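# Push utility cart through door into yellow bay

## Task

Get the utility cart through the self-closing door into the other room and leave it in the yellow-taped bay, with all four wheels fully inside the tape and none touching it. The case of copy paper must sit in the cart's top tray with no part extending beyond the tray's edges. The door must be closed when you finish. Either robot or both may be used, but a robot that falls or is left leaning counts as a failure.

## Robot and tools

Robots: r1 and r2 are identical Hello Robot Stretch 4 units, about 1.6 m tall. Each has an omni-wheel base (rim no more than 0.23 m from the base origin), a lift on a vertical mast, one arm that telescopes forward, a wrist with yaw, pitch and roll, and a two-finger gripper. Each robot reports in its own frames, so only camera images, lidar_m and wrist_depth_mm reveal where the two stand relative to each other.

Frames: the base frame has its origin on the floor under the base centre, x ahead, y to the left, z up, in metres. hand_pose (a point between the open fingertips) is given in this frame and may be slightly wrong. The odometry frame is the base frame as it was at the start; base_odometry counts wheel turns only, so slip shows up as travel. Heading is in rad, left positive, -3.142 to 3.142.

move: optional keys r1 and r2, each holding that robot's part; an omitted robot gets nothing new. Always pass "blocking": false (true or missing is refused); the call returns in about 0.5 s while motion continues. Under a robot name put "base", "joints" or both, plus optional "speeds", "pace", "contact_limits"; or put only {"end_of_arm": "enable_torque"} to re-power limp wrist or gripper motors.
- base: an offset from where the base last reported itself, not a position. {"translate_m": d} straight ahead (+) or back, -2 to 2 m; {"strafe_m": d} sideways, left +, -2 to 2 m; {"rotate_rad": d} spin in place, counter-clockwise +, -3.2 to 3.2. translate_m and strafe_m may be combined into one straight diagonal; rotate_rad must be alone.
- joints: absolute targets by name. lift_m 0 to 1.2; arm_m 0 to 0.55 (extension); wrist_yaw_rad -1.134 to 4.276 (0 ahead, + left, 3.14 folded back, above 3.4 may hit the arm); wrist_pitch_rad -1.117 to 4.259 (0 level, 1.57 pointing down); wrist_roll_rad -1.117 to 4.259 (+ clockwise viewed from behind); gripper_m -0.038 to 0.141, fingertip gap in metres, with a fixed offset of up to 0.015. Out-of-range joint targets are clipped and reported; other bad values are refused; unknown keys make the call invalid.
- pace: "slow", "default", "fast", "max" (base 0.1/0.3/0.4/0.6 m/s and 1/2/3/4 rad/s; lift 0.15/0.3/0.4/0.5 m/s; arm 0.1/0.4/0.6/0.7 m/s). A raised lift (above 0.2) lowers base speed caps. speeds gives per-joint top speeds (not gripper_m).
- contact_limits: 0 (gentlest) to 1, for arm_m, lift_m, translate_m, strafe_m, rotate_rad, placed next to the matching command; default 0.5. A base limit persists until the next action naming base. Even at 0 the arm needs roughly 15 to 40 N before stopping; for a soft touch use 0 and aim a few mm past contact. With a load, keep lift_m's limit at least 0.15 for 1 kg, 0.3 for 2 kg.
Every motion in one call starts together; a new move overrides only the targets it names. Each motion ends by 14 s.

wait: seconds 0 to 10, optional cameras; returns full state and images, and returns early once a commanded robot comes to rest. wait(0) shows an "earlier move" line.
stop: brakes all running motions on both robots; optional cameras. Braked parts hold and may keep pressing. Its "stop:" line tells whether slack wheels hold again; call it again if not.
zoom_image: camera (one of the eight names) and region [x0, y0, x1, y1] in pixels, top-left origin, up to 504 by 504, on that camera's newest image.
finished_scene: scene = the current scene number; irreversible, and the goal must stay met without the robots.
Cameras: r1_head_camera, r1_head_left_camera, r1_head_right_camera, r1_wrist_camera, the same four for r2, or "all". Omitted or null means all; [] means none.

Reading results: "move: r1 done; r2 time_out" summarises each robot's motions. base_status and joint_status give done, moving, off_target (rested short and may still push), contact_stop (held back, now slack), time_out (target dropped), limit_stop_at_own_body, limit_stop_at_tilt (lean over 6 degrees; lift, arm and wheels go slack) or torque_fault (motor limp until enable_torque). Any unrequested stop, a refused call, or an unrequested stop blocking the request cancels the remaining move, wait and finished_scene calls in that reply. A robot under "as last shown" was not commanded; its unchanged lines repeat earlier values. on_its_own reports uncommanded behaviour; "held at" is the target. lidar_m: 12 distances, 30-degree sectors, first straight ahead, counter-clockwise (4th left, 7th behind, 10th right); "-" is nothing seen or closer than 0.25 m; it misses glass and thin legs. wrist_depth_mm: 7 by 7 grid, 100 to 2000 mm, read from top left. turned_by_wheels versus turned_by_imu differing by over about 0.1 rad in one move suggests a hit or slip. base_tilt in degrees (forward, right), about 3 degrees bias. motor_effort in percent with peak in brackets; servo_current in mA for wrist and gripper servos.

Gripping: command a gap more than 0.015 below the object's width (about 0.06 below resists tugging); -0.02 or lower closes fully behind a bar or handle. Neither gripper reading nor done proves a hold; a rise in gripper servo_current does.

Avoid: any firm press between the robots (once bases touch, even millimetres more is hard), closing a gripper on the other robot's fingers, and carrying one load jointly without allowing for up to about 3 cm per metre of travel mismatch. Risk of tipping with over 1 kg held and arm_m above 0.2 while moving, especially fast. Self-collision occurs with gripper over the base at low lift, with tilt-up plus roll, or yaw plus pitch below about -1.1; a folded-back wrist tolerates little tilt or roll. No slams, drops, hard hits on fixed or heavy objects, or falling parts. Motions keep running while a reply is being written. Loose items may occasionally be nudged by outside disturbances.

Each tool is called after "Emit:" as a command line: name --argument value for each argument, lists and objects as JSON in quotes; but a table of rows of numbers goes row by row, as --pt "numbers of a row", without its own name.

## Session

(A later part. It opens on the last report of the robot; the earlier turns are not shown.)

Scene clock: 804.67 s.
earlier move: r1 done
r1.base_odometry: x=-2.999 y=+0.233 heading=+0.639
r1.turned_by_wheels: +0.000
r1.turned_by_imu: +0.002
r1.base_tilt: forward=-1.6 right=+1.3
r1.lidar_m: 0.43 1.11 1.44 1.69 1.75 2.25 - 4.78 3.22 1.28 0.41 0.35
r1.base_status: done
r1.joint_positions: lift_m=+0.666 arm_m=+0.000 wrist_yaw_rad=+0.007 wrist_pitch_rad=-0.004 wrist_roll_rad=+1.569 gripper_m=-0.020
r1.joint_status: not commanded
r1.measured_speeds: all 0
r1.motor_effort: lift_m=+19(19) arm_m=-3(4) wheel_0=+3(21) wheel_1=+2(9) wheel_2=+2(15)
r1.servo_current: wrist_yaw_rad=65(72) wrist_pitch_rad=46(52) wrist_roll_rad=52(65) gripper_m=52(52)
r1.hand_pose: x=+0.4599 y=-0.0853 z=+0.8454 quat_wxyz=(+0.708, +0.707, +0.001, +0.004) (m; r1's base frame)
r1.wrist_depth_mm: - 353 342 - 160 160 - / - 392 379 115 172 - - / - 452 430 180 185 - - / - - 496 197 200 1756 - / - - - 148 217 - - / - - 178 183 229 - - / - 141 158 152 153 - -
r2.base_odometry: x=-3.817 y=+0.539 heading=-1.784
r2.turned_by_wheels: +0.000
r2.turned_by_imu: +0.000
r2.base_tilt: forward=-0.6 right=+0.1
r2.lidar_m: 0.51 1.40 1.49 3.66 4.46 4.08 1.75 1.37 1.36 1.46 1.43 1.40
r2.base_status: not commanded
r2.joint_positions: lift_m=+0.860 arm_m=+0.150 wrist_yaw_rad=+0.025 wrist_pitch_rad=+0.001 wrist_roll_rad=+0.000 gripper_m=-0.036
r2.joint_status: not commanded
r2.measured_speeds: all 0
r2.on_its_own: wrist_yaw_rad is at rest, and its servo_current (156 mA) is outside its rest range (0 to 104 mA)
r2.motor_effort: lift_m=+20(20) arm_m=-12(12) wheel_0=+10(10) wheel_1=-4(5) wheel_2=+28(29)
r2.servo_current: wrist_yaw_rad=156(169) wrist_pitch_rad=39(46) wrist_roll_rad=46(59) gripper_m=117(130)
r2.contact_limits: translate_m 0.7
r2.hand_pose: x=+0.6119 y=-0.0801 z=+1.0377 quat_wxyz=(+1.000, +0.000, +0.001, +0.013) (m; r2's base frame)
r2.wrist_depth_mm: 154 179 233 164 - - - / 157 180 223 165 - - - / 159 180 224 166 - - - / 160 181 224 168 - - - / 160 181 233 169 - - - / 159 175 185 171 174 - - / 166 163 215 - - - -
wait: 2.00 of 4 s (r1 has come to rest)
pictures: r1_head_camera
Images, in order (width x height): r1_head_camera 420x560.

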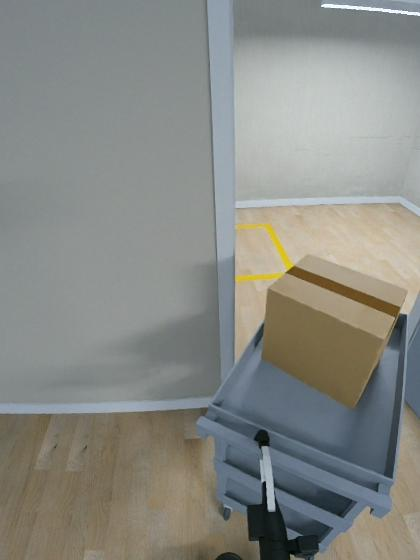

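Emit:
move --r1 '{"base":{"translate_m":0.4,"strafe_m":-0.17},"pace":"default"}' --blocking false --cameras '[]'

Emit:
wait --seconds 4 --cameras '["r1_head_camera"]'

Scene clock: 814.33 s.
move: r1 moving
r1.base_odometry: x=-2.966 y=+0.241 heading=+0.640
r1.turned_by_wheels: +0.001
r1.turned_by_imu: +0.001
r1.base_tilt: forward=-1.6 right=+1.2
r1.lidar_m: 0.43 1.06 1.36 1.72 1.77 2.28 - 4.75 3.20 1.23 0.37 0.36
r1.base_status: translate_m moving; strafe_m moving
r1.joint_positions: lift_m=+0.666 arm_m=+0.000 wrist_yaw_rad=+0.006 wrist_pitch_rad=-0.004 wrist_roll_rad=+1.569 gripper_m=-0.020
r1.joint_status: not commanded
r1.measured_speeds: translate_m=+0.122 strafe_m=-0.052 rotate_rad=+0.000 lift_m=+0.000 arm_m=+0.000 wrist_yaw_rad=+0.000 wrist_pitch_rad=+0.000 wrist_roll_rad=+0.000
r1.motor_effort: lift_m=+19(19) arm_m=+4(4) wheel_0=+13(15) wheel_1=+5(8) wheel_2=-8(11)
r1.servo_current: wrist_yaw_rad=46(72) wrist_pitch_rad=39(52) wrist_roll_rad=46(65) gripper_m=46(52)
r1.hand_pose: x=+0.4597 y=-0.0858 z=+0.8454 quat_wxyz=(+0.708, +0.707, +0.000, +0.004) (m; r1's base frame)
r1.wrist_depth_mm: - 357 340 102 154 156 - / - 392 112 110 167 - - / - 455 427 181 181 - - / - - 500 193 196 1756 - / - - - - 215 - - / - - 179 185 229 - - / - 142 174 152 162 - -
r2.base_odometry: x=-3.817 y=+0.539 heading=-1.784
r2.turned_by_wheels: +0.000
r2.turned_by_imu: +0.001
r2.base_tilt: forward=-0.6 right=+0.0
r2.lidar_m: 0.52 1.38 1.53 3.65 4.46 4.08 1.78 1.34 1.35 1.46 1.43 1.40
r2.base_status: not commanded
r2.joint_positions: lift_m=+0.860 arm_m=+0.150 wrist_yaw_rad=+0.025 wrist_pitch_rad=+0.001 wrist_roll_rad=+0.000 gripper_m=-0.036
r2.joint_status: not commanded
r2.measured_speeds: all 0
r2.motor_effort: lift_m=+20(20) arm_m=-12(12) wheel_0=+10(10) wheel_1=-4(4) wheel_2=+28(28)
r2.servo_current: wrist_yaw_rad=156(169) wrist_pitch_rad=39(46) wrist_roll_rad=46(52) gripper_m=111(124)
r2.contact_limits: translate_m 0.7
r2.hand_pose: x=+0.6119 y=-0.0801 z=+1.0377 quat_wxyz=(+1.000, +0.000, +0.001, +0.013) (m; r2's base frame)
r2.wrist_depth_mm: 154 179 231 163 - - - / 158 180 224 165 - - - / 159 180 223 166 - - - / 160 180 224 168 - - - / 160 180 234 168 - - - / 159 175 184 171 175 - - / 166 163 215 - - - -
pictures: none
No camera images: "cameras" was empty.

Scene clock: 816.67 s.
earlier move: r1 done
r1.base_odometry: x=-2.576 y=+0.336 heading=+0.640
r1.turned_by_wheels: -0.001
r1.turned_by_imu: +0.001
r1.base_tilt: forward=-1.6 right=+1.2
r1.lidar_m: 0.47 0.70 0.94 1.89 1.97 2.51 - 4.42 1.39 0.99 0.33 0.32
r1.base_status: done
r1.joint_positions: lift_m=+0.666 arm_m=+0.000 wrist_yaw_rad=+0.003 wrist_pitch_rad=-0.004 wrist_roll_rad=+1.569 gripper_m=-0.020
r1.joint_status: not commanded
r1.measured_speeds: all 0
r1.motor_effort: lift_m=+19(19) arm_m=-4(4) wheel_0=+3(20) wheel_1=+2(8) wheel_2=+0(11)
r1.servo_current: wrist_yaw_rad=52(72) wrist_pitch_rad=39(52) wrist_roll_rad=52(65) gripper_m=46(52)
r1.hand_pose: x=+0.4595 y=-0.0867 z=+0.8454 quat_wxyz=(+0.708, +0.707, -0.001, +0.002) (m; r1's base frame)
r1.wrist_depth_mm: - 359 - - 133 131 - / - 399 - - 145 145 - / - 480 466 - 162 162 - / - - - 108 183 1661 525 / - - - 122 212 1863 1255 / - - 185 184 234 1921 1255 / - - 184 - 144 324 322
r2.base_odometry: x=-3.817 y=+0.539 heading=-1.784
r2.turned_by_wheels: +0.000
r2.turned_by_imu: +0.000
r2.base_tilt: forward=-0.6 right=+0.1
r2.lidar_m: 0.53 1.41 3.40 3.65 4.49 4.03 1.76 1.37 1.34 1.47 1.43 1.41
r2.base_status: not commanded
r2.joint_positions: lift_m=+0.860 arm_m=+0.150 wrist_yaw_rad=+0.025 wrist_pitch_rad=+0.001 wrist_roll_rad=+0.000 gripper_m=-0.036
r2.joint_status: not commanded
r2.measured_speeds: all 0
r2.on_its_own: wrist_yaw_rad is at rest, and its servo_current (156 mA) is outside its rest range (0 to 104 mA)
r2.motor_effort: lift_m=+20(20) arm_m=-12(12) wheel_0=+10(10) wheel_1=-4(5) wheel_2=+28(29)
r2.servo_current: wrist_yaw_rad=156(169) wrist_pitch_rad=39(46) wrist_roll_rad=39(65) gripper_m=117(124)
r2.contact_limits: translate_m 0.7
r2.hand_pose: x=+0.6119 y=-0.0801 z=+1.0377 quat_wxyz=(+1.000, +0.000, +0.001, +0.013) (m; r2's base frame)
r2.wrist_depth_mm: 153 179 231 164 - - - / 158 180 224 165 - - - / 159 180 224 166 - - - / 159 181 224 168 - - - / 159 181 233 169 - - - / 159 175 185 171 174 - - / 166 163 215 - - - -
wait: 2.33 of 4 s (r1 has come to rest)
pictures: r1_head_camera
Images, in order (width x height): r1_head_camera 420x560.

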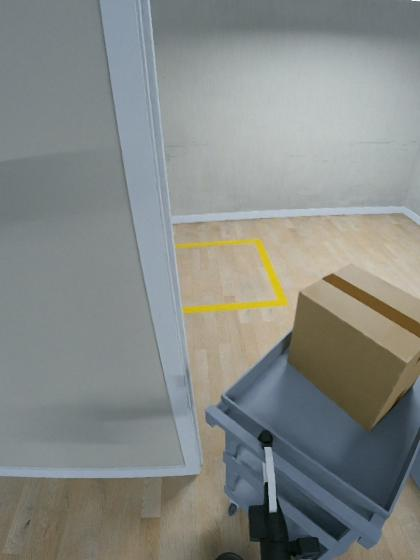

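Emit:
move --r1 '{"base":{"translate_m":-0.22,"strafe_m":-0.1},"pace":"default"}' --blocking false --cameras '[]'

Emit:
wait --seconds 4 --cameras '["r1_head_camera"]'

Scene clock: 828.43 s.
move: r1 moving
r1.base_odometry: x=-2.593 y=+0.306 heading=+0.640
r1.turned_by_wheels: +0.000
r1.turned_by_imu: -0.001
r1.base_tilt: forward=-1.6 right=+1.2
r1.lidar_m: 0.41 0.73 0.95 1.91 1.96 2.51 - 4.42 1.37 1.00 0.33 0.32
r1.base_status: translate_m moving; strafe_m moving
r1.joint_positions: lift_m=+0.666 arm_m=+0.000 wrist_yaw_rad=+0.003 wrist_pitch_rad=-0.004 wrist_roll_rad=+1.569 gripper_m=-0.020
r1.joint_status: not commanded
r1.measured_speeds: translate_m=-0.122 strafe_m=-0.057 rotate_rad=+0.003 lift_m=+0.000 arm_m=+0.000 wrist_yaw_rad=+0.000 wrist_pitch_rad=+0.000 wrist_roll_rad=+0.000
r1.motor_effort: lift_m=+19(19) arm_m=-4(4) wheel_0=-2(6) wheel_1=-7(10) wheel_2=+13(13)
r1.servo_current: wrist_yaw_rad=52(72) wrist_pitch_rad=52(52) wrist_roll_rad=59(65) gripper_m=46(52)
r1.hand_pose: x=+0.4595 y=-0.0867 z=+0.8454 quat_wxyz=(+0.708, +0.707, -0.001, +0.002) (m; r1's base frame)
r1.wrist_depth_mm: - 353 - - 135 134 - / - 399 - - 146 146 - / - 480 480 - 163 163 - / - - - 110 185 1708 - / - - - 119 212 1921 1308 / - - 186 183 233 1863 1308 / - 569 180 143 154 320 327
r2.base_odometry: x=-3.817 y=+0.539 heading=-1.784
r2.turned_by_wheels: +0.000
r2.turned_by_imu: +0.002
r2.base_tilt: forward=-0.6 right=+0.1
r2.lidar_m: 0.50 1.40 3.39 3.64 4.49 4.05 1.77 1.37 1.33 1.46 1.43 1.40
r2.base_status: not commanded
r2.joint_positions: lift_m=+0.860 arm_m=+0.150 wrist_yaw_rad=+0.025 wrist_pitch_rad=+0.001 wrist_roll_rad=+0.000 gripper_m=-0.036
r2.joint_status: not commanded
r2.measured_speeds: all 0
r2.motor_effort: lift_m=+20(20) arm_m=-12(12) wheel_0=+9(10) wheel_1=-4(5) wheel_2=+28(28)
r2.servo_current: wrist_yaw_rad=156(169) wrist_pitch_rad=39(39) wrist_roll_rad=59(59) gripper_m=124(124)
r2.contact_limits: translate_m 0.7
r2.hand_pose: x=+0.6119 y=-0.0801 z=+1.0377 quat_wxyz=(+1.000, +0.000, +0.001, +0.013) (m; r2's base frame)
r2.wrist_depth_mm: 154 179 231 163 - - - / 158 180 224 165 - - - / 159 180 224 166 - - - / 160 181 225 168 - - - / 160 180 233 169 - - - / 159 175 185 171 174 - - / 166 163 215 - - - -
pictures: none
No camera images: "cameras" was empty.

Scene clock: 830.10 s.
earlier move: r1 done
r1.base_odometry: x=-2.693 y=+0.124 heading=+0.639
r1.turned_by_wheels: -0.001
r1.turned_by_imu: -0.002
r1.base_tilt: forward=-1.6 right=+1.3
r1.lidar_m: 0.42 0.95 1.22 1.99 2.02 2.57 - 4.30 1.26 0.95 0.43 0.38
r1.base_status: done
r1.joint_positions: lift_m=+0.666 arm_m=+0.000 wrist_yaw_rad=-0.003 wrist_pitch_rad=-0.004 wrist_roll_rad=+1.569 gripper_m=-0.020
r1.joint_status: not commanded
r1.measured_speeds: all 0
r1.motor_effort: lift_m=+19(19) arm_m=-4(4) wheel_0=-7(13) wheel_1=-1(10) wheel_2=+0(15)
r1.servo_current: wrist_yaw_rad=59(72) wrist_pitch_rad=39(52) wrist_roll_rad=52(65) gripper_m=52(52)
r1.hand_pose: x=+0.4591 y=-0.0882 z=+0.8454 quat_wxyz=(+0.708, +0.707, -0.002, +0.001) (m; r1's base frame)
r1.wrist_depth_mm: - 370 370 185 186 - - / - 397 397 193 195 - - / - 430 433 202 204 - - / - 473 466 211 216 - - / - - 517 224 225 1921 - / - - 184 183 232 1808 1366 / - - - 177 171 1499 1255
r2.base_odometry: x=-3.817 y=+0.539 heading=-1.784
r2.turned_by_wheels: +0.000
r2.turned_by_imu: +0.000
r2.base_tilt: forward=-0.5 right=+0.0
r2.lidar_m: 0.52 1.24 3.39 3.64 4.48 4.06 1.78 1.39 1.34 1.49 1.43 1.39
r2.base_status: not commanded
r2.joint_positions: lift_m=+0.860 arm_m=+0.150 wrist_yaw_rad=+0.025 wrist_pitch_rad=+0.001 wrist_roll_rad=+0.000 gripper_m=-0.036
r2.joint_status: not commanded
r2.measured_speeds: all 0
r2.on_its_own: wrist_yaw_rad is at rest, and its servo_current (156 mA) is outside its rest range (0 to 104 mA)
r2.motor_effort: lift_m=+20(20) arm_m=-11(12) wheel_0=+9(10) wheel_1=-4(5) wheel_2=+28(29)
r2.servo_current: wrist_yaw_rad=156(169) wrist_pitch_rad=39(46) wrist_roll_rad=39(65) gripper_m=117(130)
r2.contact_limits: translate_m 0.7
r2.hand_pose: x=+0.6119 y=-0.0801 z=+1.0377 quat_wxyz=(+1.000, +0.000, +0.001, +0.013) (m; r2's base frame)
r2.wrist_depth_mm: 154 179 232 163 - - - / 158 180 224 165 - - - / 159 180 224 166 - - - / 159 180 224 168 - - - / 159 180 233 169 - - - / 159 175 184 171 174 - - / 166 163 216 - - - -
wait: 1.67 of 4 s (r1 has come to rest)
pictures: r1_head_camera
Images, in order (width x height): r1_head_camera 420x560.

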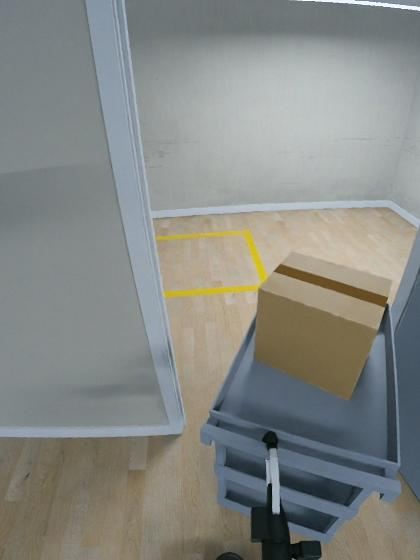

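Emit:
move --r1 '{"base":{"translate_m":-0.05,"strafe_m":-0.15},"pace":"default"}' --blocking false --cameras '[]'

Emit:
wait --seconds 4 --cameras '["r1_head_camera"]'

Scene clock: 838.63 s.
move: r1 moving
r1.base_odometry: x=-2.683 y=+0.094 heading=+0.640
r1.turned_by_wheels: +0.001
r1.turned_by_imu: +0.001
r1.base_tilt: forward=-1.6 right=+1.3
r1.lidar_m: 0.43 0.94 1.25 2.01 2.05 2.66 - 4.26 1.21 0.95 0.45 0.39
r1.base_status: translate_m moving; strafe_m moving
r1.joint_positions: lift_m=+0.666 arm_m=+0.000 wrist_yaw_rad=+0.004 wrist_pitch_rad=-0.004 wrist_roll_rad=+1.569 gripper_m=-0.020
r1.joint_status: not commanded
r1.measured_speeds: translate_m=-0.043 strafe_m=-0.118 rotate_rad=+0.004 lift_m=+0.000 arm_m=+0.000 wrist_yaw_rad=+0.039 wrist_pitch_rad=+0.000 wrist_roll_rad=+0.000
r1.motor_effort: lift_m=+19(19) arm_m=-4(4) wheel_0=+7(7) wheel_1=-7(9) wheel_2=+9(10)
r1.servo_current: wrist_yaw_rad=52(72) wrist_pitch_rad=46(52) wrist_roll_rad=52(59) gripper_m=46(52)
r1.hand_pose: x=+0.4596 y=-0.0864 z=+0.8454 quat_wxyz=(+0.708, +0.707, +0.000, +0.003) (m; r1's base frame)
r1.wrist_depth_mm: - 366 364 175 179 - - / - 389 389 185 188 - - / - 433 427 198 198 - - / - 488 473 - 210 - - / - - - 220 223 1863 - / - - 187 185 232 1921 1255 / - - 180 147 162 1576 1255
r2.base_odometry: x=-3.817 y=+0.539 heading=-1.784
r2.turned_by_wheels: +0.000
r2.turned_by_imu: +0.001
r2.base_tilt: forward=-0.6 right=+0.1
r2.lidar_m: 0.52 1.21 3.39 3.65 4.47 4.04 1.78 1.37 1.34 1.47 1.42 1.40
r2.base_status: not commanded
r2.joint_positions: lift_m=+0.860 arm_m=+0.150 wrist_yaw_rad=+0.025 wrist_pitch_rad=+0.001 wrist_roll_rad=+0.000 gripper_m=-0.036
r2.joint_status: not commanded
r2.measured_speeds: all 0
r2.motor_effort: lift_m=+20(20) arm_m=-12(12) wheel_0=+9(10) wheel_1=-5(5) wheel_2=+28(28)
r2.servo_current: wrist_yaw_rad=143(169) wrist_pitch_rad=39(46) wrist_roll_rad=46(59) gripper_m=117(124)
r2.contact_limits: translate_m 0.7
r2.hand_pose: x=+0.6119 y=-0.0801 z=+1.0377 quat_wxyz=(+1.000, +0.000, +0.001, +0.013) (m; r2's base frame)
r2.wrist_depth_mm: 153 179 231 163 - - - / 158 179 224 164 - - - / 159 180 224 166 - - - / 160 181 225 168 - - - / 160 180 234 170 - - - / 159 174 184 170 174 - - / 166 163 215 - - - -
pictures: none
No camera images: "cameras" was empty.

Scene clock: 840.00 s.
earlier move: r1 done
r1.base_odometry: x=-2.644 y=-0.026 heading=+0.640
r1.turned_by_wheels: +0.000
r1.turned_by_imu: -0.001
r1.base_tilt: forward=-1.6 right=+1.3
r1.lidar_m: 0.40 1.02 1.31 2.13 2.17 2.83 - 4.08 1.10 0.82 0.83 0.41
r1.base_status: done
r1.joint_positions: lift_m=+0.666 arm_m=+0.000 wrist_yaw_rad=+0.003 wrist_pitch_rad=-0.004 wrist_roll_rad=+1.569 gripper_m=-0.020
r1.joint_status: not commanded
r1.measured_speeds: all 0
r1.motor_effort: lift_m=+19(19) arm_m=-1(4) wheel_0=+4(19) wheel_1=+2(9) wheel_2=+1(10)
r1.servo_current: wrist_yaw_rad=72(78) wrist_pitch_rad=46(52) wrist_roll_rad=59(72) gripper_m=46(52)
r1.hand_pose: x=+0.4595 y=-0.0867 z=+0.8454 quat_wxyz=(+0.708, +0.707, -0.001, +0.002) (m; r1's base frame)
r1.wrist_depth_mm: - - - 204 204 - - / - 404 407 208 210 - - / - 427 430 215 215 - - / - 459 455 220 222 - - / - 500 488 226 227 831 - / - - 189 183 231 1863 - / - - 180 151 161 1661 1308
r2.base_odometry: x=-3.817 y=+0.539 heading=-1.784
r2.turned_by_wheels: +0.000
r2.turned_by_imu: +0.000
r2.base_tilt: forward=-0.5 right=+0.1
r2.lidar_m: 0.54 1.10 1.25 3.65 4.47 4.03 1.80 1.37 1.34 1.48 1.44 1.40
r2.base_status: not commanded
r2.joint_positions: lift_m=+0.860 arm_m=+0.150 wrist_yaw_rad=+0.025 wrist_pitch_rad=+0.001 wrist_roll_rad=+0.000 gripper_m=-0.036
r2.joint_status: not commanded
r2.measured_speeds: all 0
r2.on_its_own: wrist_yaw_rad is at rest, and its servo_current (163 mA) is outside its rest range (0 to 104 mA)
r2.motor_effort: lift_m=+20(20) arm_m=-12(12) wheel_0=+9(10) wheel_1=-4(5) wheel_2=+28(29)
r2.servo_current: wrist_yaw_rad=163(169) wrist_pitch_rad=33(46) wrist_roll_rad=46(59) gripper_m=117(124)
r2.contact_limits: translate_m 0.7
r2.hand_pose: x=+0.6119 y=-0.0801 z=+1.0377 quat_wxyz=(+1.000, +0.000, +0.001, +0.013) (m; r2's base frame)
r2.wrist_depth_mm: 154 179 231 164 - - - / 158 180 224 165 - - - / 159 180 224 165 - - - / 159 181 224 168 - - - / 160 180 233 169 - - - / 159 175 184 171 174 - - / 166 163 216 - - - -
wait: 1.37 of 4 s (r1 has come to rest)
pictures: r1_head_camera
Images, in order (width x height): r1_head_camera 420x560.

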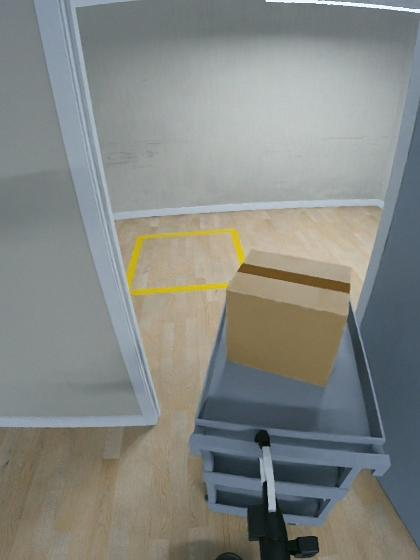

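Emit:
move --r1 '{"base":{"translate_m":0.45,"strafe_m":0.0},"pace":"default"}' --blocking false --cameras '[]'

Emit:
wait --seconds 4 --cameras '["r1_head_camera"]'

Scene clock: 847.87 s.
move: r1 moving
r1.base_odometry: x=-2.619 y=-0.007 heading=+0.640
r1.turned_by_wheels: +0.001
r1.turned_by_imu: +0.000
r1.base_tilt: forward=-1.7 right=+1.3
r1.lidar_m: 0.39 0.99 1.23 2.12 2.18 2.81 - 4.11 1.10 0.83 0.52 0.41
r1.base_status: translate_m moving; strafe_m moving
r1.joint_positions: lift_m=+0.666 arm_m=+0.000 wrist_yaw_rad=+0.003 wrist_pitch_rad=-0.004 wrist_roll_rad=+1.569 gripper_m=-0.020
r1.joint_status: not commanded
r1.measured_speeds: translate_m=+0.121 strafe_m=-0.001 rotate_rad=+0.002 lift_m=+0.000 arm_m=+0.000 wrist_yaw_rad=+0.000 wrist_pitch_rad=+0.000 wrist_roll_rad=+0.000
r1.motor_effort: lift_m=+19(19) arm_m=+4(4) wheel_0=+12(13) wheel_1=+9(10) wheel_2=-14(14)
r1.servo_current: wrist_yaw_rad=33(59) wrist_pitch_rad=46(52) wrist_roll_rad=52(65) gripper_m=46(52)
r1.hand_pose: x=+0.4595 y=-0.0867 z=+0.8454 quat_wxyz=(+0.708, +0.707, -0.001, +0.002) (m; r1's base frame)
r1.wrist_depth_mm: - - - 202 202 - - / - 407 407 208 207 - - / - 433 430 211 213 - - / - 459 455 216 218 - - / - 496 480 - 224 - - / - - 188 187 228 1808 - / - - 181 149 172 1499 1336
r2.base_odometry: x=-3.817 y=+0.539 heading=-1.784
r2.turned_by_wheels: +0.000
r2.turned_by_imu: +0.001
r2.base_tilt: forward=-0.6 right=+0.0
r2.lidar_m: 0.52 1.10 3.36 3.65 4.49 4.05 1.77 1.38 1.34 1.44 1.43 1.38
r2.base_status: not commanded
r2.joint_positions: lift_m=+0.860 arm_m=+0.150 wrist_yaw_rad=+0.025 wrist_pitch_rad=+0.001 wrist_roll_rad=+0.000 gripper_m=-0.036
r2.joint_status: not commanded
r2.measured_speeds: all 0
r2.motor_effort: lift_m=+20(20) arm_m=-11(12) wheel_0=+10(10) wheel_1=-4(5) wheel_2=+28(28)
r2.servo_current: wrist_yaw_rad=150(169) wrist_pitch_rad=39(39) wrist_roll_rad=39(52) gripper_m=117(130)
r2.contact_limits: translate_m 0.7
r2.hand_pose: x=+0.6119 y=-0.0801 z=+1.0377 quat_wxyz=(+1.000, +0.000, +0.001, +0.013) (m; r2's base frame)
r2.wrist_depth_mm: 153 179 232 163 - - - / 158 179 224 164 - - - / 160 180 224 166 - - - / 160 180 225 168 - - - / 160 180 234 169 - - - / 159 174 184 170 174 - - / 166 163 215 - - - -
pictures: none
No camera images: "cameras" was empty.

Scene clock: 850.37 s.
earlier move: r1 done
r1.base_odometry: x=-2.282 y=+0.243 heading=+0.639
r1.turned_by_wheels: -0.001
r1.turned_by_imu: -0.004
r1.base_tilt: forward=-1.6 right=+1.3
r1.lidar_m: 0.44 0.63 0.72 1.64 2.20 2.86 - 4.04 0.87 0.70 0.40 0.37
r1.base_status: done
r1.joint_positions: lift_m=+0.666 arm_m=+0.000 wrist_yaw_rad=-0.007 wrist_pitch_rad=-0.004 wrist_roll_rad=+1.569 gripper_m=-0.020
r1.joint_status: not commanded
r1.measured_speeds: all 0
r1.motor_effort: lift_m=+19(19) arm_m=-3(4) wheel_0=-3(13) wheel_1=+1(10) wheel_2=+0(18)
r1.servo_current: wrist_yaw_rad=39(85) wrist_pitch_rad=39(52) wrist_roll_rad=33(65) gripper_m=46(52)
r1.hand_pose: x=+0.4587 y=-0.0893 z=+0.8454 quat_wxyz=(+0.708, +0.706, -0.004, -0.001) (m; r1's base frame)
r1.wrist_depth_mm: - 357 116 164 168 - - / - 394 389 122 180 - - / - 433 424 190 191 - - / - 512 488 - 205 1921 - / - - - - 221 1863 - / - - 183 185 232 1863 1281 / - - - 176 154 1661 1229
r2.base_odometry: x=-3.817 y=+0.539 heading=-1.784
r2.turned_by_wheels: +0.000
r2.turned_by_imu: +0.000
r2.base_tilt: forward=-0.6 right=+0.0
r2.lidar_m: 0.52 1.25 3.39 3.62 4.46 4.05 1.78 1.36 1.33 1.43 1.43 1.41
r2.base_status: not commanded
r2.joint_positions: lift_m=+0.860 arm_m=+0.150 wrist_yaw_rad=+0.025 wrist_pitch_rad=+0.001 wrist_roll_rad=+0.000 gripper_m=-0.036
r2.joint_status: not commanded
r2.measured_speeds: all 0
r2.on_its_own: wrist_yaw_rad is at rest, and its servo_current (163 mA) is outside its rest range (0 to 104 mA)
r2.motor_effort: lift_m=+20(20) arm_m=-11(12) wheel_0=+10(10) wheel_1=-4(5) wheel_2=+28(28)
r2.servo_current: wrist_yaw_rad=163(169) wrist_pitch_rad=39(52) wrist_roll_rad=52(59) gripper_m=117(130)
r2.contact_limits: translate_m 0.7
r2.hand_pose: x=+0.6119 y=-0.0801 z=+1.0377 quat_wxyz=(+1.000, +0.000, +0.001, +0.013) (m; r2's base frame)
r2.wrist_depth_mm: 154 179 232 164 - - - / 158 180 223 164 - - - / 159 180 223 166 - - - / 160 181 224 168 - - - / 160 180 233 170 - - - / 159 175 184 170 174 - - / 166 163 216 - - - -
wait: 2.50 of 4 s (r1 has come to rest)
pictures: r1_head_camera
Images, in order (width x height): r1_head_camera 420x560.

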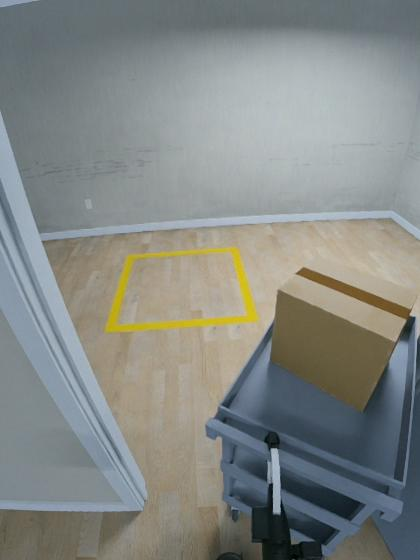

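Emit:
move --r1 '{"base":{"translate_m":-0.12,"strafe_m":-0.13},"pace":"default"}' --blocking false --cameras '[]'

Emit:
wait --seconds 4 --cameras '["r1_head_camera"]'

Scene clock: 865.30 s.
move: r1 moving
r1.base_odometry: x=-2.286 y=+0.211 heading=+0.640
r1.turned_by_wheels: +0.001
r1.turned_by_imu: -0.001
r1.base_tilt: forward=-1.6 right=+1.3
r1.lidar_m: 0.41 0.65 0.74 1.71 2.26 2.89 - 4.01 0.82 0.68 0.41 0.36
r1.base_status: translate_m moving; strafe_m moving
r1.joint_positions: lift_m=+0.666 arm_m=+0.000 wrist_yaw_rad=-0.001 wrist_pitch_rad=-0.004 wrist_roll_rad=+1.569 gripper_m=-0.020
r1.joint_status: not commanded
r1.measured_speeds: translate_m=-0.083 strafe_m=-0.092 rotate_rad=+0.008 lift_m=+0.000 arm_m=+0.000 wrist_yaw_rad=+0.048 wrist_pitch_rad=+0.000 wrist_roll_rad=+0.000
r1.motor_effort: lift_m=+19(19) arm_m=-4(4) wheel_0=+3(4) wheel_1=-9(10) wheel_2=+10(10)
r1.servo_current: wrist_yaw_rad=39(72) wrist_pitch_rad=46(52) wrist_roll_rad=65(65) gripper_m=52(52)
r1.hand_pose: x=+0.4592 y=-0.0876 z=+0.8454 quat_wxyz=(+0.708, +0.707, -0.002, +0.001) (m; r1's base frame)
r1.wrist_depth_mm: - 362 343 - 163 - - / - 394 377 119 175 - - / - 436 430 182 187 - - / - 517 492 196 202 1863 - / - - - - 220 1756 1281 / - - 184 184 232 1921 1281 / - - 183 148 143 315 1182
r2.base_odometry: x=-3.817 y=+0.539 heading=-1.784
r2.turned_by_wheels: +0.000
r2.turned_by_imu: +0.002
r2.base_tilt: forward=-0.6 right=+0.1
r2.lidar_m: 0.53 1.23 3.40 3.63 4.46 4.03 1.78 1.36 1.34 1.46 1.42 1.41
r2.base_status: not commanded
r2.joint_positions: lift_m=+0.860 arm_m=+0.150 wrist_yaw_rad=+0.025 wrist_pitch_rad=+0.001 wrist_roll_rad=+0.000 gripper_m=-0.036
r2.joint_status: not commanded
r2.measured_speeds: all 0
r2.motor_effort: lift_m=+20(20) arm_m=-11(12) wheel_0=+10(10) wheel_1=-4(5) wheel_2=+28(29)
r2.servo_current: wrist_yaw_rad=156(163) wrist_pitch_rad=39(46) wrist_roll_rad=46(52) gripper_m=117(124)
r2.contact_limits: translate_m 0.7
r2.hand_pose: x=+0.6119 y=-0.0801 z=+1.0377 quat_wxyz=(+1.000, +0.000, +0.001, +0.013) (m; r2's base frame)
r2.wrist_depth_mm: 154 179 230 163 - - - / 158 180 223 164 - - - / 159 180 224 166 - - - / 159 181 224 169 - - - / 160 180 234 169 - - - / 159 174 184 171 174 - - / 166 163 216 - - - -
pictures: none
No camera images: "cameras" was empty.

Scene clock: 866.77 s.
earlier move: r1 done
r1.base_odometry: x=-2.301 y=+0.067 heading=+0.640
r1.turned_by_wheels: +0.000
r1.turned_by_imu: +0.000
r1.base_tilt: forward=-1.6 right=+1.3
r1.lidar_m: 0.41 0.81 0.89 2.00 2.35 3.01 - 3.85 0.73 0.61 0.47 0.40
r1.base_status: done
r1.joint_positions: lift_m=+0.666 arm_m=+0.000 wrist_yaw_rad=+0.005 wrist_pitch_rad=-0.004 wrist_roll_rad=+1.569 gripper_m=-0.020
r1.joint_status: not commanded
r1.measured_speeds: all 0
r1.motor_effort: lift_m=+19(19) arm_m=-4(4) wheel_0=-1(13) wheel_1=+0(11) wheel_2=+4(13)
r1.servo_current: wrist_yaw_rad=59(78) wrist_pitch_rad=33(52) wrist_roll_rad=46(65) gripper_m=46(52)
r1.hand_pose: x=+0.4598 y=-0.0859 z=+0.8454 quat_wxyz=(+0.708, +0.707, +0.000, +0.003) (m; r1's base frame)
r1.wrist_depth_mm: - 384 387 192 193 - - / - 402 402 199 202 - - / - 430 433 207 208 - - / - 466 466 216 216 - - / - - 500 224 226 1808 - / - - 186 184 231 1921 1336 / - - 183 148 170 1499 1281
r2.base_odometry: x=-3.817 y=+0.539 heading=-1.784
r2.turned_by_wheels: +0.000
r2.turned_by_imu: +0.000
r2.base_tilt: forward=-0.6 right=+0.1
r2.lidar_m: 0.52 1.08 3.41 3.65 4.50 4.06 1.79 1.38 1.32 1.49 1.44 1.40
r2.base_status: not commanded
r2.joint_positions: lift_m=+0.860 arm_m=+0.150 wrist_yaw_rad=+0.025 wrist_pitch_rad=+0.001 wrist_roll_rad=+0.000 gripper_m=-0.036
r2.joint_status: not commanded
r2.measured_speeds: all 0
r2.on_its_own: wrist_yaw_rad is at rest, and its servo_current (156 mA) is outside its rest range (0 to 104 mA)
r2.motor_effort: lift_m=+20(20) arm_m=-12(12) wheel_0=+10(10) wheel_1=-4(5) wheel_2=+28(29)
r2.servo_current: wrist_yaw_rad=156(169) wrist_pitch_rad=39(46) wrist_roll_rad=33(59) gripper_m=117(130)
r2.contact_limits: translate_m 0.7
r2.hand_pose: x=+0.6119 y=-0.0801 z=+1.0377 quat_wxyz=(+1.000, +0.000, +0.001, +0.013) (m; r2's base frame)
r2.wrist_depth_mm: 154 179 232 163 - - - / 158 179 224 165 - - - / 159 180 224 166 - - - / 160 180 224 168 - - - / 160 180 234 169 - - - / 159 175 185 171 174 - - / 166 163 215 - - - -
wait: 1.47 of 4 s (r1 has come to rest)
pictures: r1_head_camera
Images, in order (width x height): r1_head_camera 420x560.

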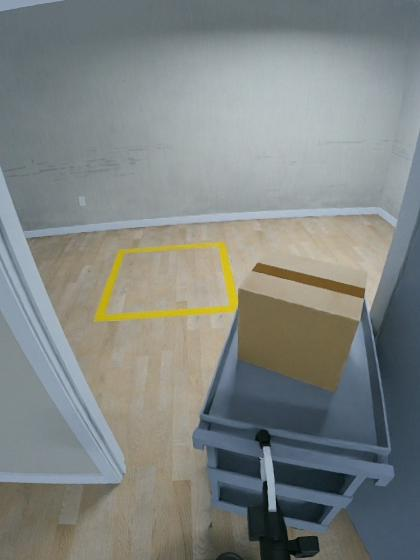

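Emit:
move --r1 '{"base":{"translate_m":-0.35,"strafe_m":-0.08},"pace":"default"}' --blocking false --cameras '[]'

Emit:
wait --seconds 4 --cameras '["r1_head_camera"]'

Scene clock: 877.10 s.
move: r1 moving
r1.base_odometry: x=-2.322 y=+0.042 heading=+0.639
r1.turned_by_wheels: -0.001
r1.turned_by_imu: -0.001
r1.base_tilt: forward=-1.5 right=+1.3
r1.lidar_m: 0.43 0.82 0.93 2.09 2.35 3.02 - 3.84 0.70 0.60 0.51 0.42
r1.base_status: translate_m moving; strafe_m moving
r1.joint_positions: lift_m=+0.666 arm_m=+0.000 wrist_yaw_rad=+0.003 wrist_pitch_rad=-0.004 wrist_roll_rad=+1.569 gripper_m=-0.020
r1.joint_status: not commanded
r1.measured_speeds: translate_m=-0.122 strafe_m=-0.028 rotate_rad=-0.002 lift_m=+0.000 arm_m=+0.000 wrist_yaw_rad=-0.002 wrist_pitch_rad=+0.000 wrist_roll_rad=+0.000
r1.motor_effort: lift_m=+19(19) arm_m=-3(4) wheel_0=-10(11) wheel_1=-10(11) wheel_2=+15(15)
r1.servo_current: wrist_yaw_rad=52(72) wrist_pitch_rad=52(52) wrist_roll_rad=46(59) gripper_m=46(46)
r1.hand_pose: x=+0.4595 y=-0.0867 z=+0.8454 quat_wxyz=(+0.708, +0.707, -0.001, +0.002) (m; r1's base frame)
r1.wrist_depth_mm: - 564 442 198 200 - - / - 407 407 204 205 - - / - 430 433 212 213 - - / - 469 459 219 220 - - / - 508 492 225 228 1863 - / - - 183 183 233 1808 1366 / - - - 125 171 1537 1308
r2.base_odometry: x=-3.817 y=+0.539 heading=-1.784
r2.turned_by_wheels: +0.000
r2.turned_by_imu: +0.001
r2.base_tilt: forward=-0.6 right=+0.0
r2.lidar_m: 0.51 1.08 3.40 3.63 4.47 4.03 1.80 1.38 1.33 1.44 1.43 1.42
r2.base_status: not commanded
r2.joint_positions: lift_m=+0.860 arm_m=+0.150 wrist_yaw_rad=+0.025 wrist_pitch_rad=+0.001 wrist_roll_rad=+0.000 gripper_m=-0.036
r2.joint_status: not commanded
r2.measured_speeds: all 0
r2.motor_effort: lift_m=+20(20) arm_m=-12(12) wheel_0=+10(10) wheel_1=-4(5) wheel_2=+28(28)
r2.servo_current: wrist_yaw_rad=156(169) wrist_pitch_rad=33(46) wrist_roll_rad=46(59) gripper_m=117(130)
r2.contact_limits: translate_m 0.7
r2.hand_pose: x=+0.6119 y=-0.0801 z=+1.0377 quat_wxyz=(+1.000, +0.000, +0.001, +0.013) (m; r2's base frame)
r2.wrist_depth_mm: 154 179 232 164 - - - / 158 180 223 165 - - - / 159 180 224 166 - - - / 159 180 224 168 - - - / 160 180 234 169 - - - / 159 175 183 171 174 - - / 165 163 215 - - - -
pictures: none
No camera images: "cameras" was empty.

Scene clock: 879.27 s.
earlier move: r1 done
r1.base_odometry: x=-2.534 y=-0.206 heading=+0.639
r1.turned_by_wheels: +0.000
r1.turned_by_imu: -0.002
r1.base_tilt: forward=-1.6 right=+1.3
r1.lidar_m: 0.35 1.11 1.34 2.33 2.38 3.06 - 3.80 0.88 0.65 0.64 0.44
r1.base_status: done
r1.joint_positions: lift_m=+0.666 arm_m=+0.000 wrist_yaw_rad=-0.003 wrist_pitch_rad=-0.004 wrist_roll_rad=+1.569 gripper_m=-0.020
r1.joint_status: not commanded
r1.measured_speeds: all 0
r1.motor_effort: lift_m=+19(19) arm_m=-4(4) wheel_0=-5(17) wheel_1=-1(11) wheel_2=-3(15)
r1.servo_current: wrist_yaw_rad=52(72) wrist_pitch_rad=46(59) wrist_roll_rad=39(72) gripper_m=52(59)
r1.hand_pose: x=+0.4591 y=-0.0882 z=+0.8454 quat_wxyz=(+0.708, +0.707, -0.002, +0.001) (m; r1's base frame)
r1.wrist_depth_mm: - - - 262 262 - - / - - - 253 255 - - / - - 462 247 249 - - / - 466 459 242 243 - - / - 462 462 237 237 - - / - 473 184 185 231 - - / - 469 466 147 171 - -
r2.base_odometry: x=-3.817 y=+0.539 heading=-1.784
r2.turned_by_wheels: +0.000
r2.turned_by_imu: +0.000
r2.base_tilt: forward=-0.6 right=+0.1
r2.lidar_m: 0.51 0.89 1.05 3.66 4.47 4.02 1.79 1.37 1.35 1.44 1.45 1.41
r2.base_status: not commanded
r2.joint_positions: lift_m=+0.860 arm_m=+0.150 wrist_yaw_rad=+0.025 wrist_pitch_rad=+0.001 wrist_roll_rad=+0.000 gripper_m=-0.036
r2.joint_status: not commanded
r2.measured_speeds: all 0
r2.on_its_own: wrist_yaw_rad is at rest, and its servo_current (163 mA) is outside its rest range (0 to 104 mA)
r2.motor_effort: lift_m=+20(20) arm_m=-12(12) wheel_0=+9(10) wheel_1=-4(5) wheel_2=+28(29)
r2.servo_current: wrist_yaw_rad=163(169) wrist_pitch_rad=39(46) wrist_roll_rad=46(65) gripper_m=124(130)
r2.contact_limits: translate_m 0.7
r2.hand_pose: x=+0.6119 y=-0.0801 z=+1.0377 quat_wxyz=(+1.000, +0.000, +0.001, +0.013) (m; r2's base frame)
r2.wrist_depth_mm: 153 179 232 164 - - - / 158 180 224 164 - - - / 159 180 224 166 - - - / 159 180 224 168 - - - / 159 180 234 169 - - - / 159 175 185 170 174 - - / 166 163 215 - - - -
wait: 2.17 of 4 s (r1 has come to rest)
pictures: r1_head_camera
Images, in order (width x height): r1_head_camera 420x560.

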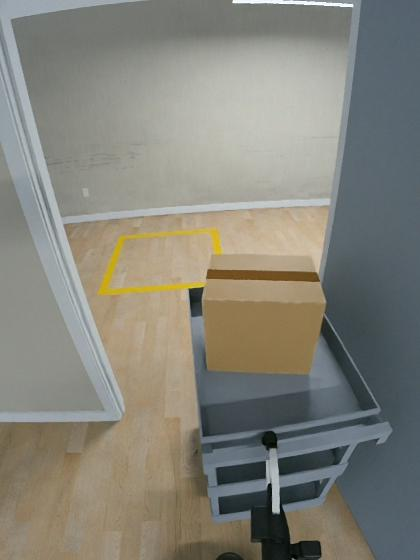

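Emit:
move --r1 '{"base":{"translate_m":-0.12,"strafe_m":-0.12},"pace":"default"}' --blocking false --cameras '[]'

Emit:
wait --seconds 4 --cameras '[]'

Emit:
move --r1 '{"base":{"translate_m":0.35,"strafe_m":0.16},"pace":"default"}' --blocking false --cameras '[]'

Emit:
wait --seconds 4 --cameras '["r1_head_camera"]'

Scene clock: 890.10 s.
move: r1 moving
r1.base_odometry: x=-2.539 y=-0.238 heading=+0.640
r1.turned_by_wheels: +0.001
r1.turned_by_imu: +0.000
r1.base_tilt: forward=-1.5 right=+1.3
r1.lidar_m: 0.37 1.16 1.37 2.34 2.41 3.09 - 3.74 0.87 0.63 0.60 0.46
r1.base_status: translate_m moving; strafe_m moving
r1.joint_positions: lift_m=+0.666 arm_m=+0.000 wrist_yaw_rad=+0.001 wrist_pitch_rad=-0.004 wrist_roll_rad=+1.569 gripper_m=-0.020
r1.joint_status: not commanded
r1.measured_speeds: translate_m=-0.090 strafe_m=-0.088 rotate_rad=+0.004 lift_m=+0.000 arm_m=+0.000 wrist_yaw_rad=+0.035 wrist_pitch_rad=+0.000 wrist_roll_rad=+0.000
r1.motor_effort: lift_m=+19(19) arm_m=-4(4) wheel_0=+4(4) wheel_1=-10(10) wheel_2=+11(11)
r1.servo_current: wrist_yaw_rad=39(59) wrist_pitch_rad=46(52) wrist_roll_rad=46(59) gripper_m=46(46)
r1.hand_pose: x=+0.4594 y=-0.0871 z=+0.8454 quat_wxyz=(+0.708, +0.707, -0.001, +0.002) (m; r1's base frame)
r1.wrist_depth_mm: - - - 255 255 - - / - - - 250 251 - - / - 455 455 244 245 - - / - 459 459 240 239 - - / - 466 466 236 237 - - / - 477 186 185 231 - - / - 473 473 145 226 585 -
r2.base_odometry: x=-3.817 y=+0.539 heading=-1.784
r2.turned_by_wheels: +0.000
r2.turned_by_imu: +0.002
r2.base_tilt: forward=-0.6 right=+0.0
r2.lidar_m: 0.54 0.85 0.99 3.64 4.47 4.06 1.74 1.38 1.35 1.47 1.44 1.41
r2.base_status: not commanded
r2.joint_positions: lift_m=+0.860 arm_m=+0.150 wrist_yaw_rad=+0.025 wrist_pitch_rad=+0.001 wrist_roll_rad=+0.000 gripper_m=-0.036
r2.joint_status: not commanded
r2.measured_speeds: all 0
r2.motor_effort: lift_m=+20(20) arm_m=-12(12) wheel_0=+9(10) wheel_1=-4(5) wheel_2=+29(29)
r2.servo_current: wrist_yaw_rad=156(163) wrist_pitch_rad=39(46) wrist_roll_rad=52(59) gripper_m=117(124)
r2.contact_limits: translate_m 0.7
r2.hand_pose: x=+0.6119 y=-0.0801 z=+1.0377 quat_wxyz=(+1.000, +0.000, +0.001, +0.013) (m; r2's base frame)
r2.wrist_depth_mm: 153 179 232 164 - - - / 158 180 224 165 - - - / 159 181 224 166 - - - / 160 181 224 168 - - - / 160 181 233 169 - - - / 159 175 183 170 174 - - / 166 163 215 - - - -
pictures: none
No camera images: "cameras" was empty.

Scene clock: 891.50 s.
earlier move: r1 done
r1.base_odometry: x=-2.559 y=-0.374 heading=+0.640
r1.turned_by_wheels: +0.000
r1.turned_by_imu: +0.000
r1.base_tilt: forward=-1.6 right=+1.3
r1.lidar_m: 0.33 0.66 1.51 2.43 2.46 3.21 - 3.60 0.77 0.70 0.56 0.46
r1.base_status: done
r1.joint_positions: lift_m=+0.666 arm_m=+0.000 wrist_yaw_rad=+0.007 wrist_pitch_rad=-0.004 wrist_roll_rad=+1.569 gripper_m=-0.020
r1.joint_status: not commanded
r1.measured_speeds: all 0
r1.motor_effort: lift_m=+19(19) arm_m=+4(4) wheel_0=+6(12) wheel_1=+1(10) wheel_2=+2(16)
r1.servo_current: wrist_yaw_rad=65(91) wrist_pitch_rad=52(52) wrist_roll_rad=39(59) gripper_m=46(52)
r1.hand_pose: x=+0.4598 y=-0.0855 z=+0.8454 quat_wxyz=(+0.708, +0.707, +0.001, +0.004) (m; r1's base frame)
r1.wrist_depth_mm: 535 539 525 - 345 544 - / - - - - 282 - - / - - - - 270 - - / - 477 473 254 256 - - / - 466 462 242 242 - - / - 459 187 185 230 - - / - 449 184 179 160 - -
r2.base_odometry: x=-3.817 y=+0.539 heading=-1.784
r2.turned_by_wheels: +0.000
r2.turned_by_imu: +0.000
r2.base_tilt: forward=-0.5 right=+0.0
r2.lidar_m: 0.51 0.75 0.77 3.63 4.48 4.05 1.78 1.36 1.35 1.45 1.45 1.40
r2.base_status: not commanded
r2.joint_positions: lift_m=+0.860 arm_m=+0.150 wrist_yaw_rad=+0.025 wrist_pitch_rad=+0.001 wrist_roll_rad=+0.000 gripper_m=-0.036
r2.joint_status: not commanded
r2.measured_speeds: all 0
r2.on_its_own: wrist_yaw_rad is at rest, and its servo_current (150 mA) is outside its rest range (0 to 104 mA)
r2.motor_effort: lift_m=+20(20) arm_m=-12(12) wheel_0=+9(10) wheel_1=-4(5) wheel_2=+28(29)
r2.servo_current: wrist_yaw_rad=150(169) wrist_pitch_rad=33(46) wrist_roll_rad=52(59) gripper_m=117(124)
r2.contact_limits: translate_m 0.7
r2.hand_pose: x=+0.6119 y=-0.0801 z=+1.0377 quat_wxyz=(+1.000, +0.000, +0.001, +0.013) (m; r2's base frame)
r2.wrist_depth_mm: 153 179 232 163 - - - / 158 179 224 165 - - - / 159 180 224 166 - - - / 160 181 224 168 - - - / 160 181 233 169 - - - / 159 174 184 171 174 - - / 166 163 215 - - - -
wait: 1.40 of 4 s (r1 has come to rest)
pictures: none
No camera images: "cameras" was empty.

Scene clock: 892.00 s.
move: r1 moving
r1.base_odometry: x=-2.542 y=-0.344 heading=+0.639
r1.turned_by_wheels: +0.000
r1.turned_by_imu: +0.000
r1.base_tilt: forward=-1.7 right=+1.3
r1.lidar_m: 0.33 0.77 1.48 2.43 2.46 3.21 - 3.66 0.79 0.72 0.55 0.46
r1.base_status: translate_m moving; strafe_m moving
r1.joint_positions: lift_m=+0.666 arm_m=+0.000 wrist_yaw_rad=-0.006 wrist_pitch_rad=-0.004 wrist_roll_rad=+1.569 gripper_m=-0.020
r1.joint_status: not commanded
r1.measured_speeds: translate_m=+0.122 strafe_m=+0.055 rotate_rad=-0.001 lift_m=+0.000 arm_m=+0.000 wrist_yaw_rad=-0.049 wrist_pitch_rad=+0.000 wrist_roll_rad=+0.000
r1.motor_effort: lift_m=+19(19) arm_m=+4(4) wheel_0=+6(9) wheel_1=+9(10) wheel_2=-18(18)
r1.servo_current: wrist_yaw_rad=39(65) wrist_pitch_rad=39(52) wrist_roll_rad=39(52) gripper_m=52(52)
r1.hand_pose: x=+0.4587 y=-0.0891 z=+0.8454 quat_wxyz=(+0.708, +0.706, -0.004, -0.001) (m; r1's base frame)
r1.wrist_depth_mm: 508 508 512 - 351 525 525 / - - - - 291 - - / - - - - 273 - - / - - 473 256 259 - - / - 469 462 236 240 - - / - 455 186 185 224 - - / - 433 433 181 177 - -
r2.base_odometry: x=-3.817 y=+0.539 heading=-1.784
r2.turned_by_wheels: +0.000
r2.turned_by_imu: +0.000
r2.base_tilt: forward=-0.5 right=+0.1
r2.lidar_m: 0.53 0.76 0.80 3.67 4.45 4.06 1.77 1.38 1.35 1.46 1.46 1.40
r2.base_status: not commanded
r2.joint_positions: lift_m=+0.860 arm_m=+0.150 wrist_yaw_rad=+0.025 wrist_pitch_rad=+0.001 wrist_roll_rad=+0.000 gripper_m=-0.036
r2.joint_status: not commanded
r2.measured_speeds: all 0
r2.motor_effort: lift_m=+20(20) arm_m=-12(12) wheel_0=+9(10) wheel_1=-4(5) wheel_2=+28(28)
r2.servo_current: wrist_yaw_rad=150(169) wrist_pitch_rad=46(46) wrist_roll_rad=39(52) gripper_m=111(130)
r2.contact_limits: translate_m 0.7
r2.hand_pose: x=+0.6119 y=-0.0801 z=+1.0377 quat_wxyz=(+1.000, +0.000, +0.001, +0.013) (m; r2's base frame)
r2.wrist_depth_mm: 154 179 230 164 - - - / 158 180 224 164 - - - / 159 180 224 166 - - - / 159 181 224 168 - - - / 160 181 234 169 - - - / 159 174 185 170 174 - - / 166 163 215 - - - -
pictures: none
No camera images: "cameras" was empty.

Scene clock: 894.17 s.
earlier move: r1 done
r1.base_odometry: x=-2.373 y=-0.037 heading=+0.640
r1.turned_by_wheels: +0.001
r1.turned_by_imu: -0.001
r1.base_tilt: forward=-1.6 right=+1.3
r1.lidar_m: 0.36 0.92 1.04 2.30 2.36 3.04 - 3.79 0.89 0.62 0.59 0.46
r1.base_status: done
r1.joint_positions: lift_m=+0.666 arm_m=+0.000 wrist_yaw_rad=-0.003 wrist_pitch_rad=-0.004 wrist_roll_rad=+1.569 gripper_m=-0.020
r1.joint_status: not commanded
r1.measured_speeds: all 0
r1.motor_effort: lift_m=+19(19) arm_m=-4(4) wheel_0=+2(9) wheel_1=+1(10) wheel_2=+1(21)
r1.servo_current: wrist_yaw_rad=46(104) wrist_pitch_rad=46(52) wrist_roll_rad=46(65) gripper_m=46(52)
r1.hand_pose: x=+0.4591 y=-0.0882 z=+0.8454 quat_wxyz=(+0.708, +0.707, -0.002, +0.001) (m; r1's base frame)
r1.wrist_depth_mm: - 564 559 - 290 683 - / - - - - 273 1808 - / - - - 259 262 - - / - 469 466 248 249 - - / - 462 459 236 239 - - / - 462 186 183 229 - - / - 455 455 179 170 - -
r2.base_odometry: x=-3.817 y=+0.539 heading=-1.784
r2.turned_by_wheels: +0.000
r2.turned_by_imu: +0.000
r2.base_tilt: forward=-0.6 right=+0.0
r2.lidar_m: 0.50 1.00 3.40 3.66 4.48 4.07 1.75 1.39 1.34 1.46 1.44 1.40
r2.base_status: not commanded
r2.joint_positions: lift_m=+0.860 arm_m=+0.150 wrist_yaw_rad=+0.025 wrist_pitch_rad=+0.001 wrist_roll_rad=+0.000 gripper_m=-0.036
r2.joint_status: not commanded
r2.measured_speeds: all 0
r2.on_its_own: wrist_yaw_rad is at rest, and its servo_current (156 mA) is outside its rest range (0 to 104 mA)
r2.motor_effort: lift_m=+20(20) arm_m=-11(12) wheel_0=+10(10) wheel_1=-4(5) wheel_2=+28(28)
r2.servo_current: wrist_yaw_rad=156(169) wrist_pitch_rad=39(46) wrist_roll_rad=59(59) gripper_m=124(130)
r2.contact_limits: translate_m 0.7
r2.hand_pose: x=+0.6119 y=-0.0801 z=+1.0377 quat_wxyz=(+1.000, +0.000, +0.001, +0.013) (m; r2's base frame)
r2.wrist_depth_mm: 154 179 232 163 - - - / 158 180 224 164 - - - / 159 180 224 166 - - - / 159 180 224 168 - - - / 159 180 234 169 - - - / 159 175 185 170 174 - - / 166 163 216 - - - -
wait: 2.17 of 4 s (r1 has come to rest)
pictures: r1_head_camera
Images, in order (width x height): r1_head_camera 420x560.

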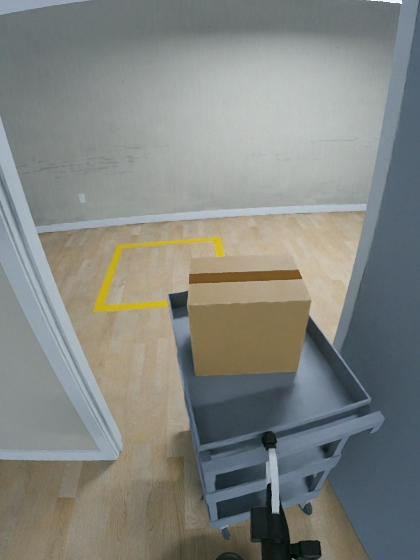

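Emit:
move --r1 '{"base":{"translate_m":0.42,"strafe_m":0.14},"pace":"default"}' --blocking false --cameras '[]'

Emit:
wait --seconds 4 --cameras '["r1_head_camera"]'

Scene clock: 899.27 s.
move: r1 moving
r1.base_odometry: x=-2.355 y=-0.010 heading=+0.640
r1.turned_by_wheels: +0.000
r1.turned_by_imu: +0.000
r1.base_tilt: forward=-1.6 right=+1.3
r1.lidar_m: 0.36 0.88 0.99 2.23 2.36 3.04 - 3.80 0.90 0.59 0.61 0.44
r1.base_status: translate_m moving; strafe_m moving
r1.joint_positions: lift_m=+0.666 arm_m=+0.000 wrist_yaw_rad=-0.003 wrist_pitch_rad=-0.004 wrist_roll_rad=+1.569 gripper_m=-0.020
r1.joint_status: not commanded
r1.measured_speeds: translate_m=+0.123 strafe_m=+0.041 rotate_rad=+0.003 lift_m=+0.000 arm_m=+0.000 wrist_yaw_rad=+0.000 wrist_pitch_rad=+0.000 wrist_roll_rad=+0.000
r1.motor_effort: lift_m=+19(19) arm_m=+4(4) wheel_0=+7(7) wheel_1=+10(10) wheel_2=-12(16)
r1.servo_current: wrist_yaw_rad=39(72) wrist_pitch_rad=46(52) wrist_roll_rad=46(59) gripper_m=39(52)
r1.hand_pose: x=+0.4589 y=-0.0884 z=+0.8454 quat_wxyz=(+0.708, +0.707, -0.003, +0.000) (m; r1's base frame)
r1.wrist_depth_mm: 597 654 676 - 559 715 - / - - - - 272 1808 - / - - - 258 260 - - / - 466 462 246 247 - - / - 459 455 236 238 - - / - 455 186 185 228 - - / - 455 449 179 178 - -
r2.base_odometry: x=-3.817 y=+0.539 heading=-1.784
r2.turned_by_wheels: +0.000
r2.turned_by_imu: +0.001
r2.base_tilt: forward=-0.6 right=+0.0
r2.lidar_m: 0.52 1.01 3.40 3.65 4.48 4.05 1.77 1.38 1.35 1.41 1.43 1.40
r2.base_status: not commanded
r2.joint_positions: lift_m=+0.860 arm_m=+0.150 wrist_yaw_rad=+0.025 wrist_pitch_rad=+0.001 wrist_roll_rad=+0.000 gripper_m=-0.036
r2.joint_status: not commanded
r2.measured_speeds: all 0
r2.motor_effort: lift_m=+20(20) arm_m=-12(12) wheel_0=+9(10) wheel_1=-4(4) wheel_2=+28(29)
r2.servo_current: wrist_yaw_rad=156(163) wrist_pitch_rad=39(46) wrist_roll_rad=39(46) gripper_m=124(124)
r2.contact_limits: translate_m 0.7
r2.hand_pose: x=+0.6119 y=-0.0801 z=+1.0377 quat_wxyz=(+1.000, +0.000, +0.001, +0.013) (m; r2's base frame)
r2.wrist_depth_mm: 154 179 231 164 - - - / 158 180 223 164 - - - / 159 180 224 166 - - - / 160 180 224 168 - - - / 159 180 233 170 - - - / 158 175 185 170 174 - - / 166 163 215 - - - -
pictures: none
No camera images: "cameras" was empty.

Scene clock: 901.67 s.
earlier move: r1 done
r1.base_odometry: x=-2.120 y=+0.326 heading=+0.640
r1.turned_by_wheels: +0.000
r1.turned_by_imu: +0.002
r1.base_tilt: forward=-1.6 right=+1.3
r1.lidar_m: 0.37 0.54 0.53 1.08 2.25 2.90 - 3.98 0.78 0.63 0.62 0.45
r1.base_status: done
r1.joint_positions: lift_m=+0.666 arm_m=+0.000 wrist_yaw_rad=-0.001 wrist_pitch_rad=-0.004 wrist_roll_rad=+1.569 gripper_m=-0.020
r1.joint_status: not commanded
r1.measured_speeds: all 0
r1.motor_effort: lift_m=+19(19) arm_m=+2(4) wheel_0=+4(11) wheel_1=+2(11) wheel_2=+1(16)
r1.servo_current: wrist_yaw_rad=33(72) wrist_pitch_rad=46(52) wrist_roll_rad=39(65) gripper_m=46(52)
r1.hand_pose: x=+0.4592 y=-0.0878 z=+0.8454 quat_wxyz=(+0.708, +0.707, -0.002, +0.001) (m; r1's base frame)
r1.wrist_depth_mm: - - - - - 1756 1281 / - - - - 270 1808 - / - - - 258 257 1983 - / - 469 462 246 246 - - / - 459 459 236 238 - - / - 455 187 185 229 - - / - 455 452 180 179 - -
r2.base_odometry: x=-3.817 y=+0.539 heading=-1.784
r2.turned_by_wheels: +0.000
r2.turned_by_imu: +0.000
r2.base_tilt: forward=-0.6 right=+0.0
r2.lidar_m: 0.54 1.34 3.41 3.64 4.47 4.06 1.79 1.38 1.35 1.47 1.44 1.41
r2.base_status: not commanded
r2.joint_positions: lift_m=+0.860 arm_m=+0.150 wrist_yaw_rad=+0.025 wrist_pitch_rad=+0.001 wrist_roll_rad=+0.000 gripper_m=-0.036
r2.joint_status: not commanded
r2.measured_speeds: all 0
r2.on_its_own: wrist_yaw_rad is at rest, and its servo_current (150 mA) is outside its rest range (0 to 104 mA)
r2.motor_effort: lift_m=+20(20) arm_m=-12(12) wheel_0=+10(10) wheel_1=-4(5) wheel_2=+28(29)
r2.servo_current: wrist_yaw_rad=150(169) wrist_pitch_rad=39(46) wrist_roll_rad=39(59) gripper_m=117(124)
r2.contact_limits: translate_m 0.7
r2.hand_pose: x=+0.6119 y=-0.0801 z=+1.0377 quat_wxyz=(+1.000, +0.000, +0.001, +0.013) (m; r2's base frame)
r2.wrist_depth_mm: 154 180 232 164 - - - / 158 180 224 165 - - - / 159 180 224 166 - - - / 159 180 224 168 - - - / 160 180 233 169 - - - / 159 175 183 171 174 - - / 166 163 215 - - - -
wait: 2.40 of 4 s (r1 has come to rest)
pictures: r1_head_camera
Images, in order (width x height): r1_head_camera 420x560.

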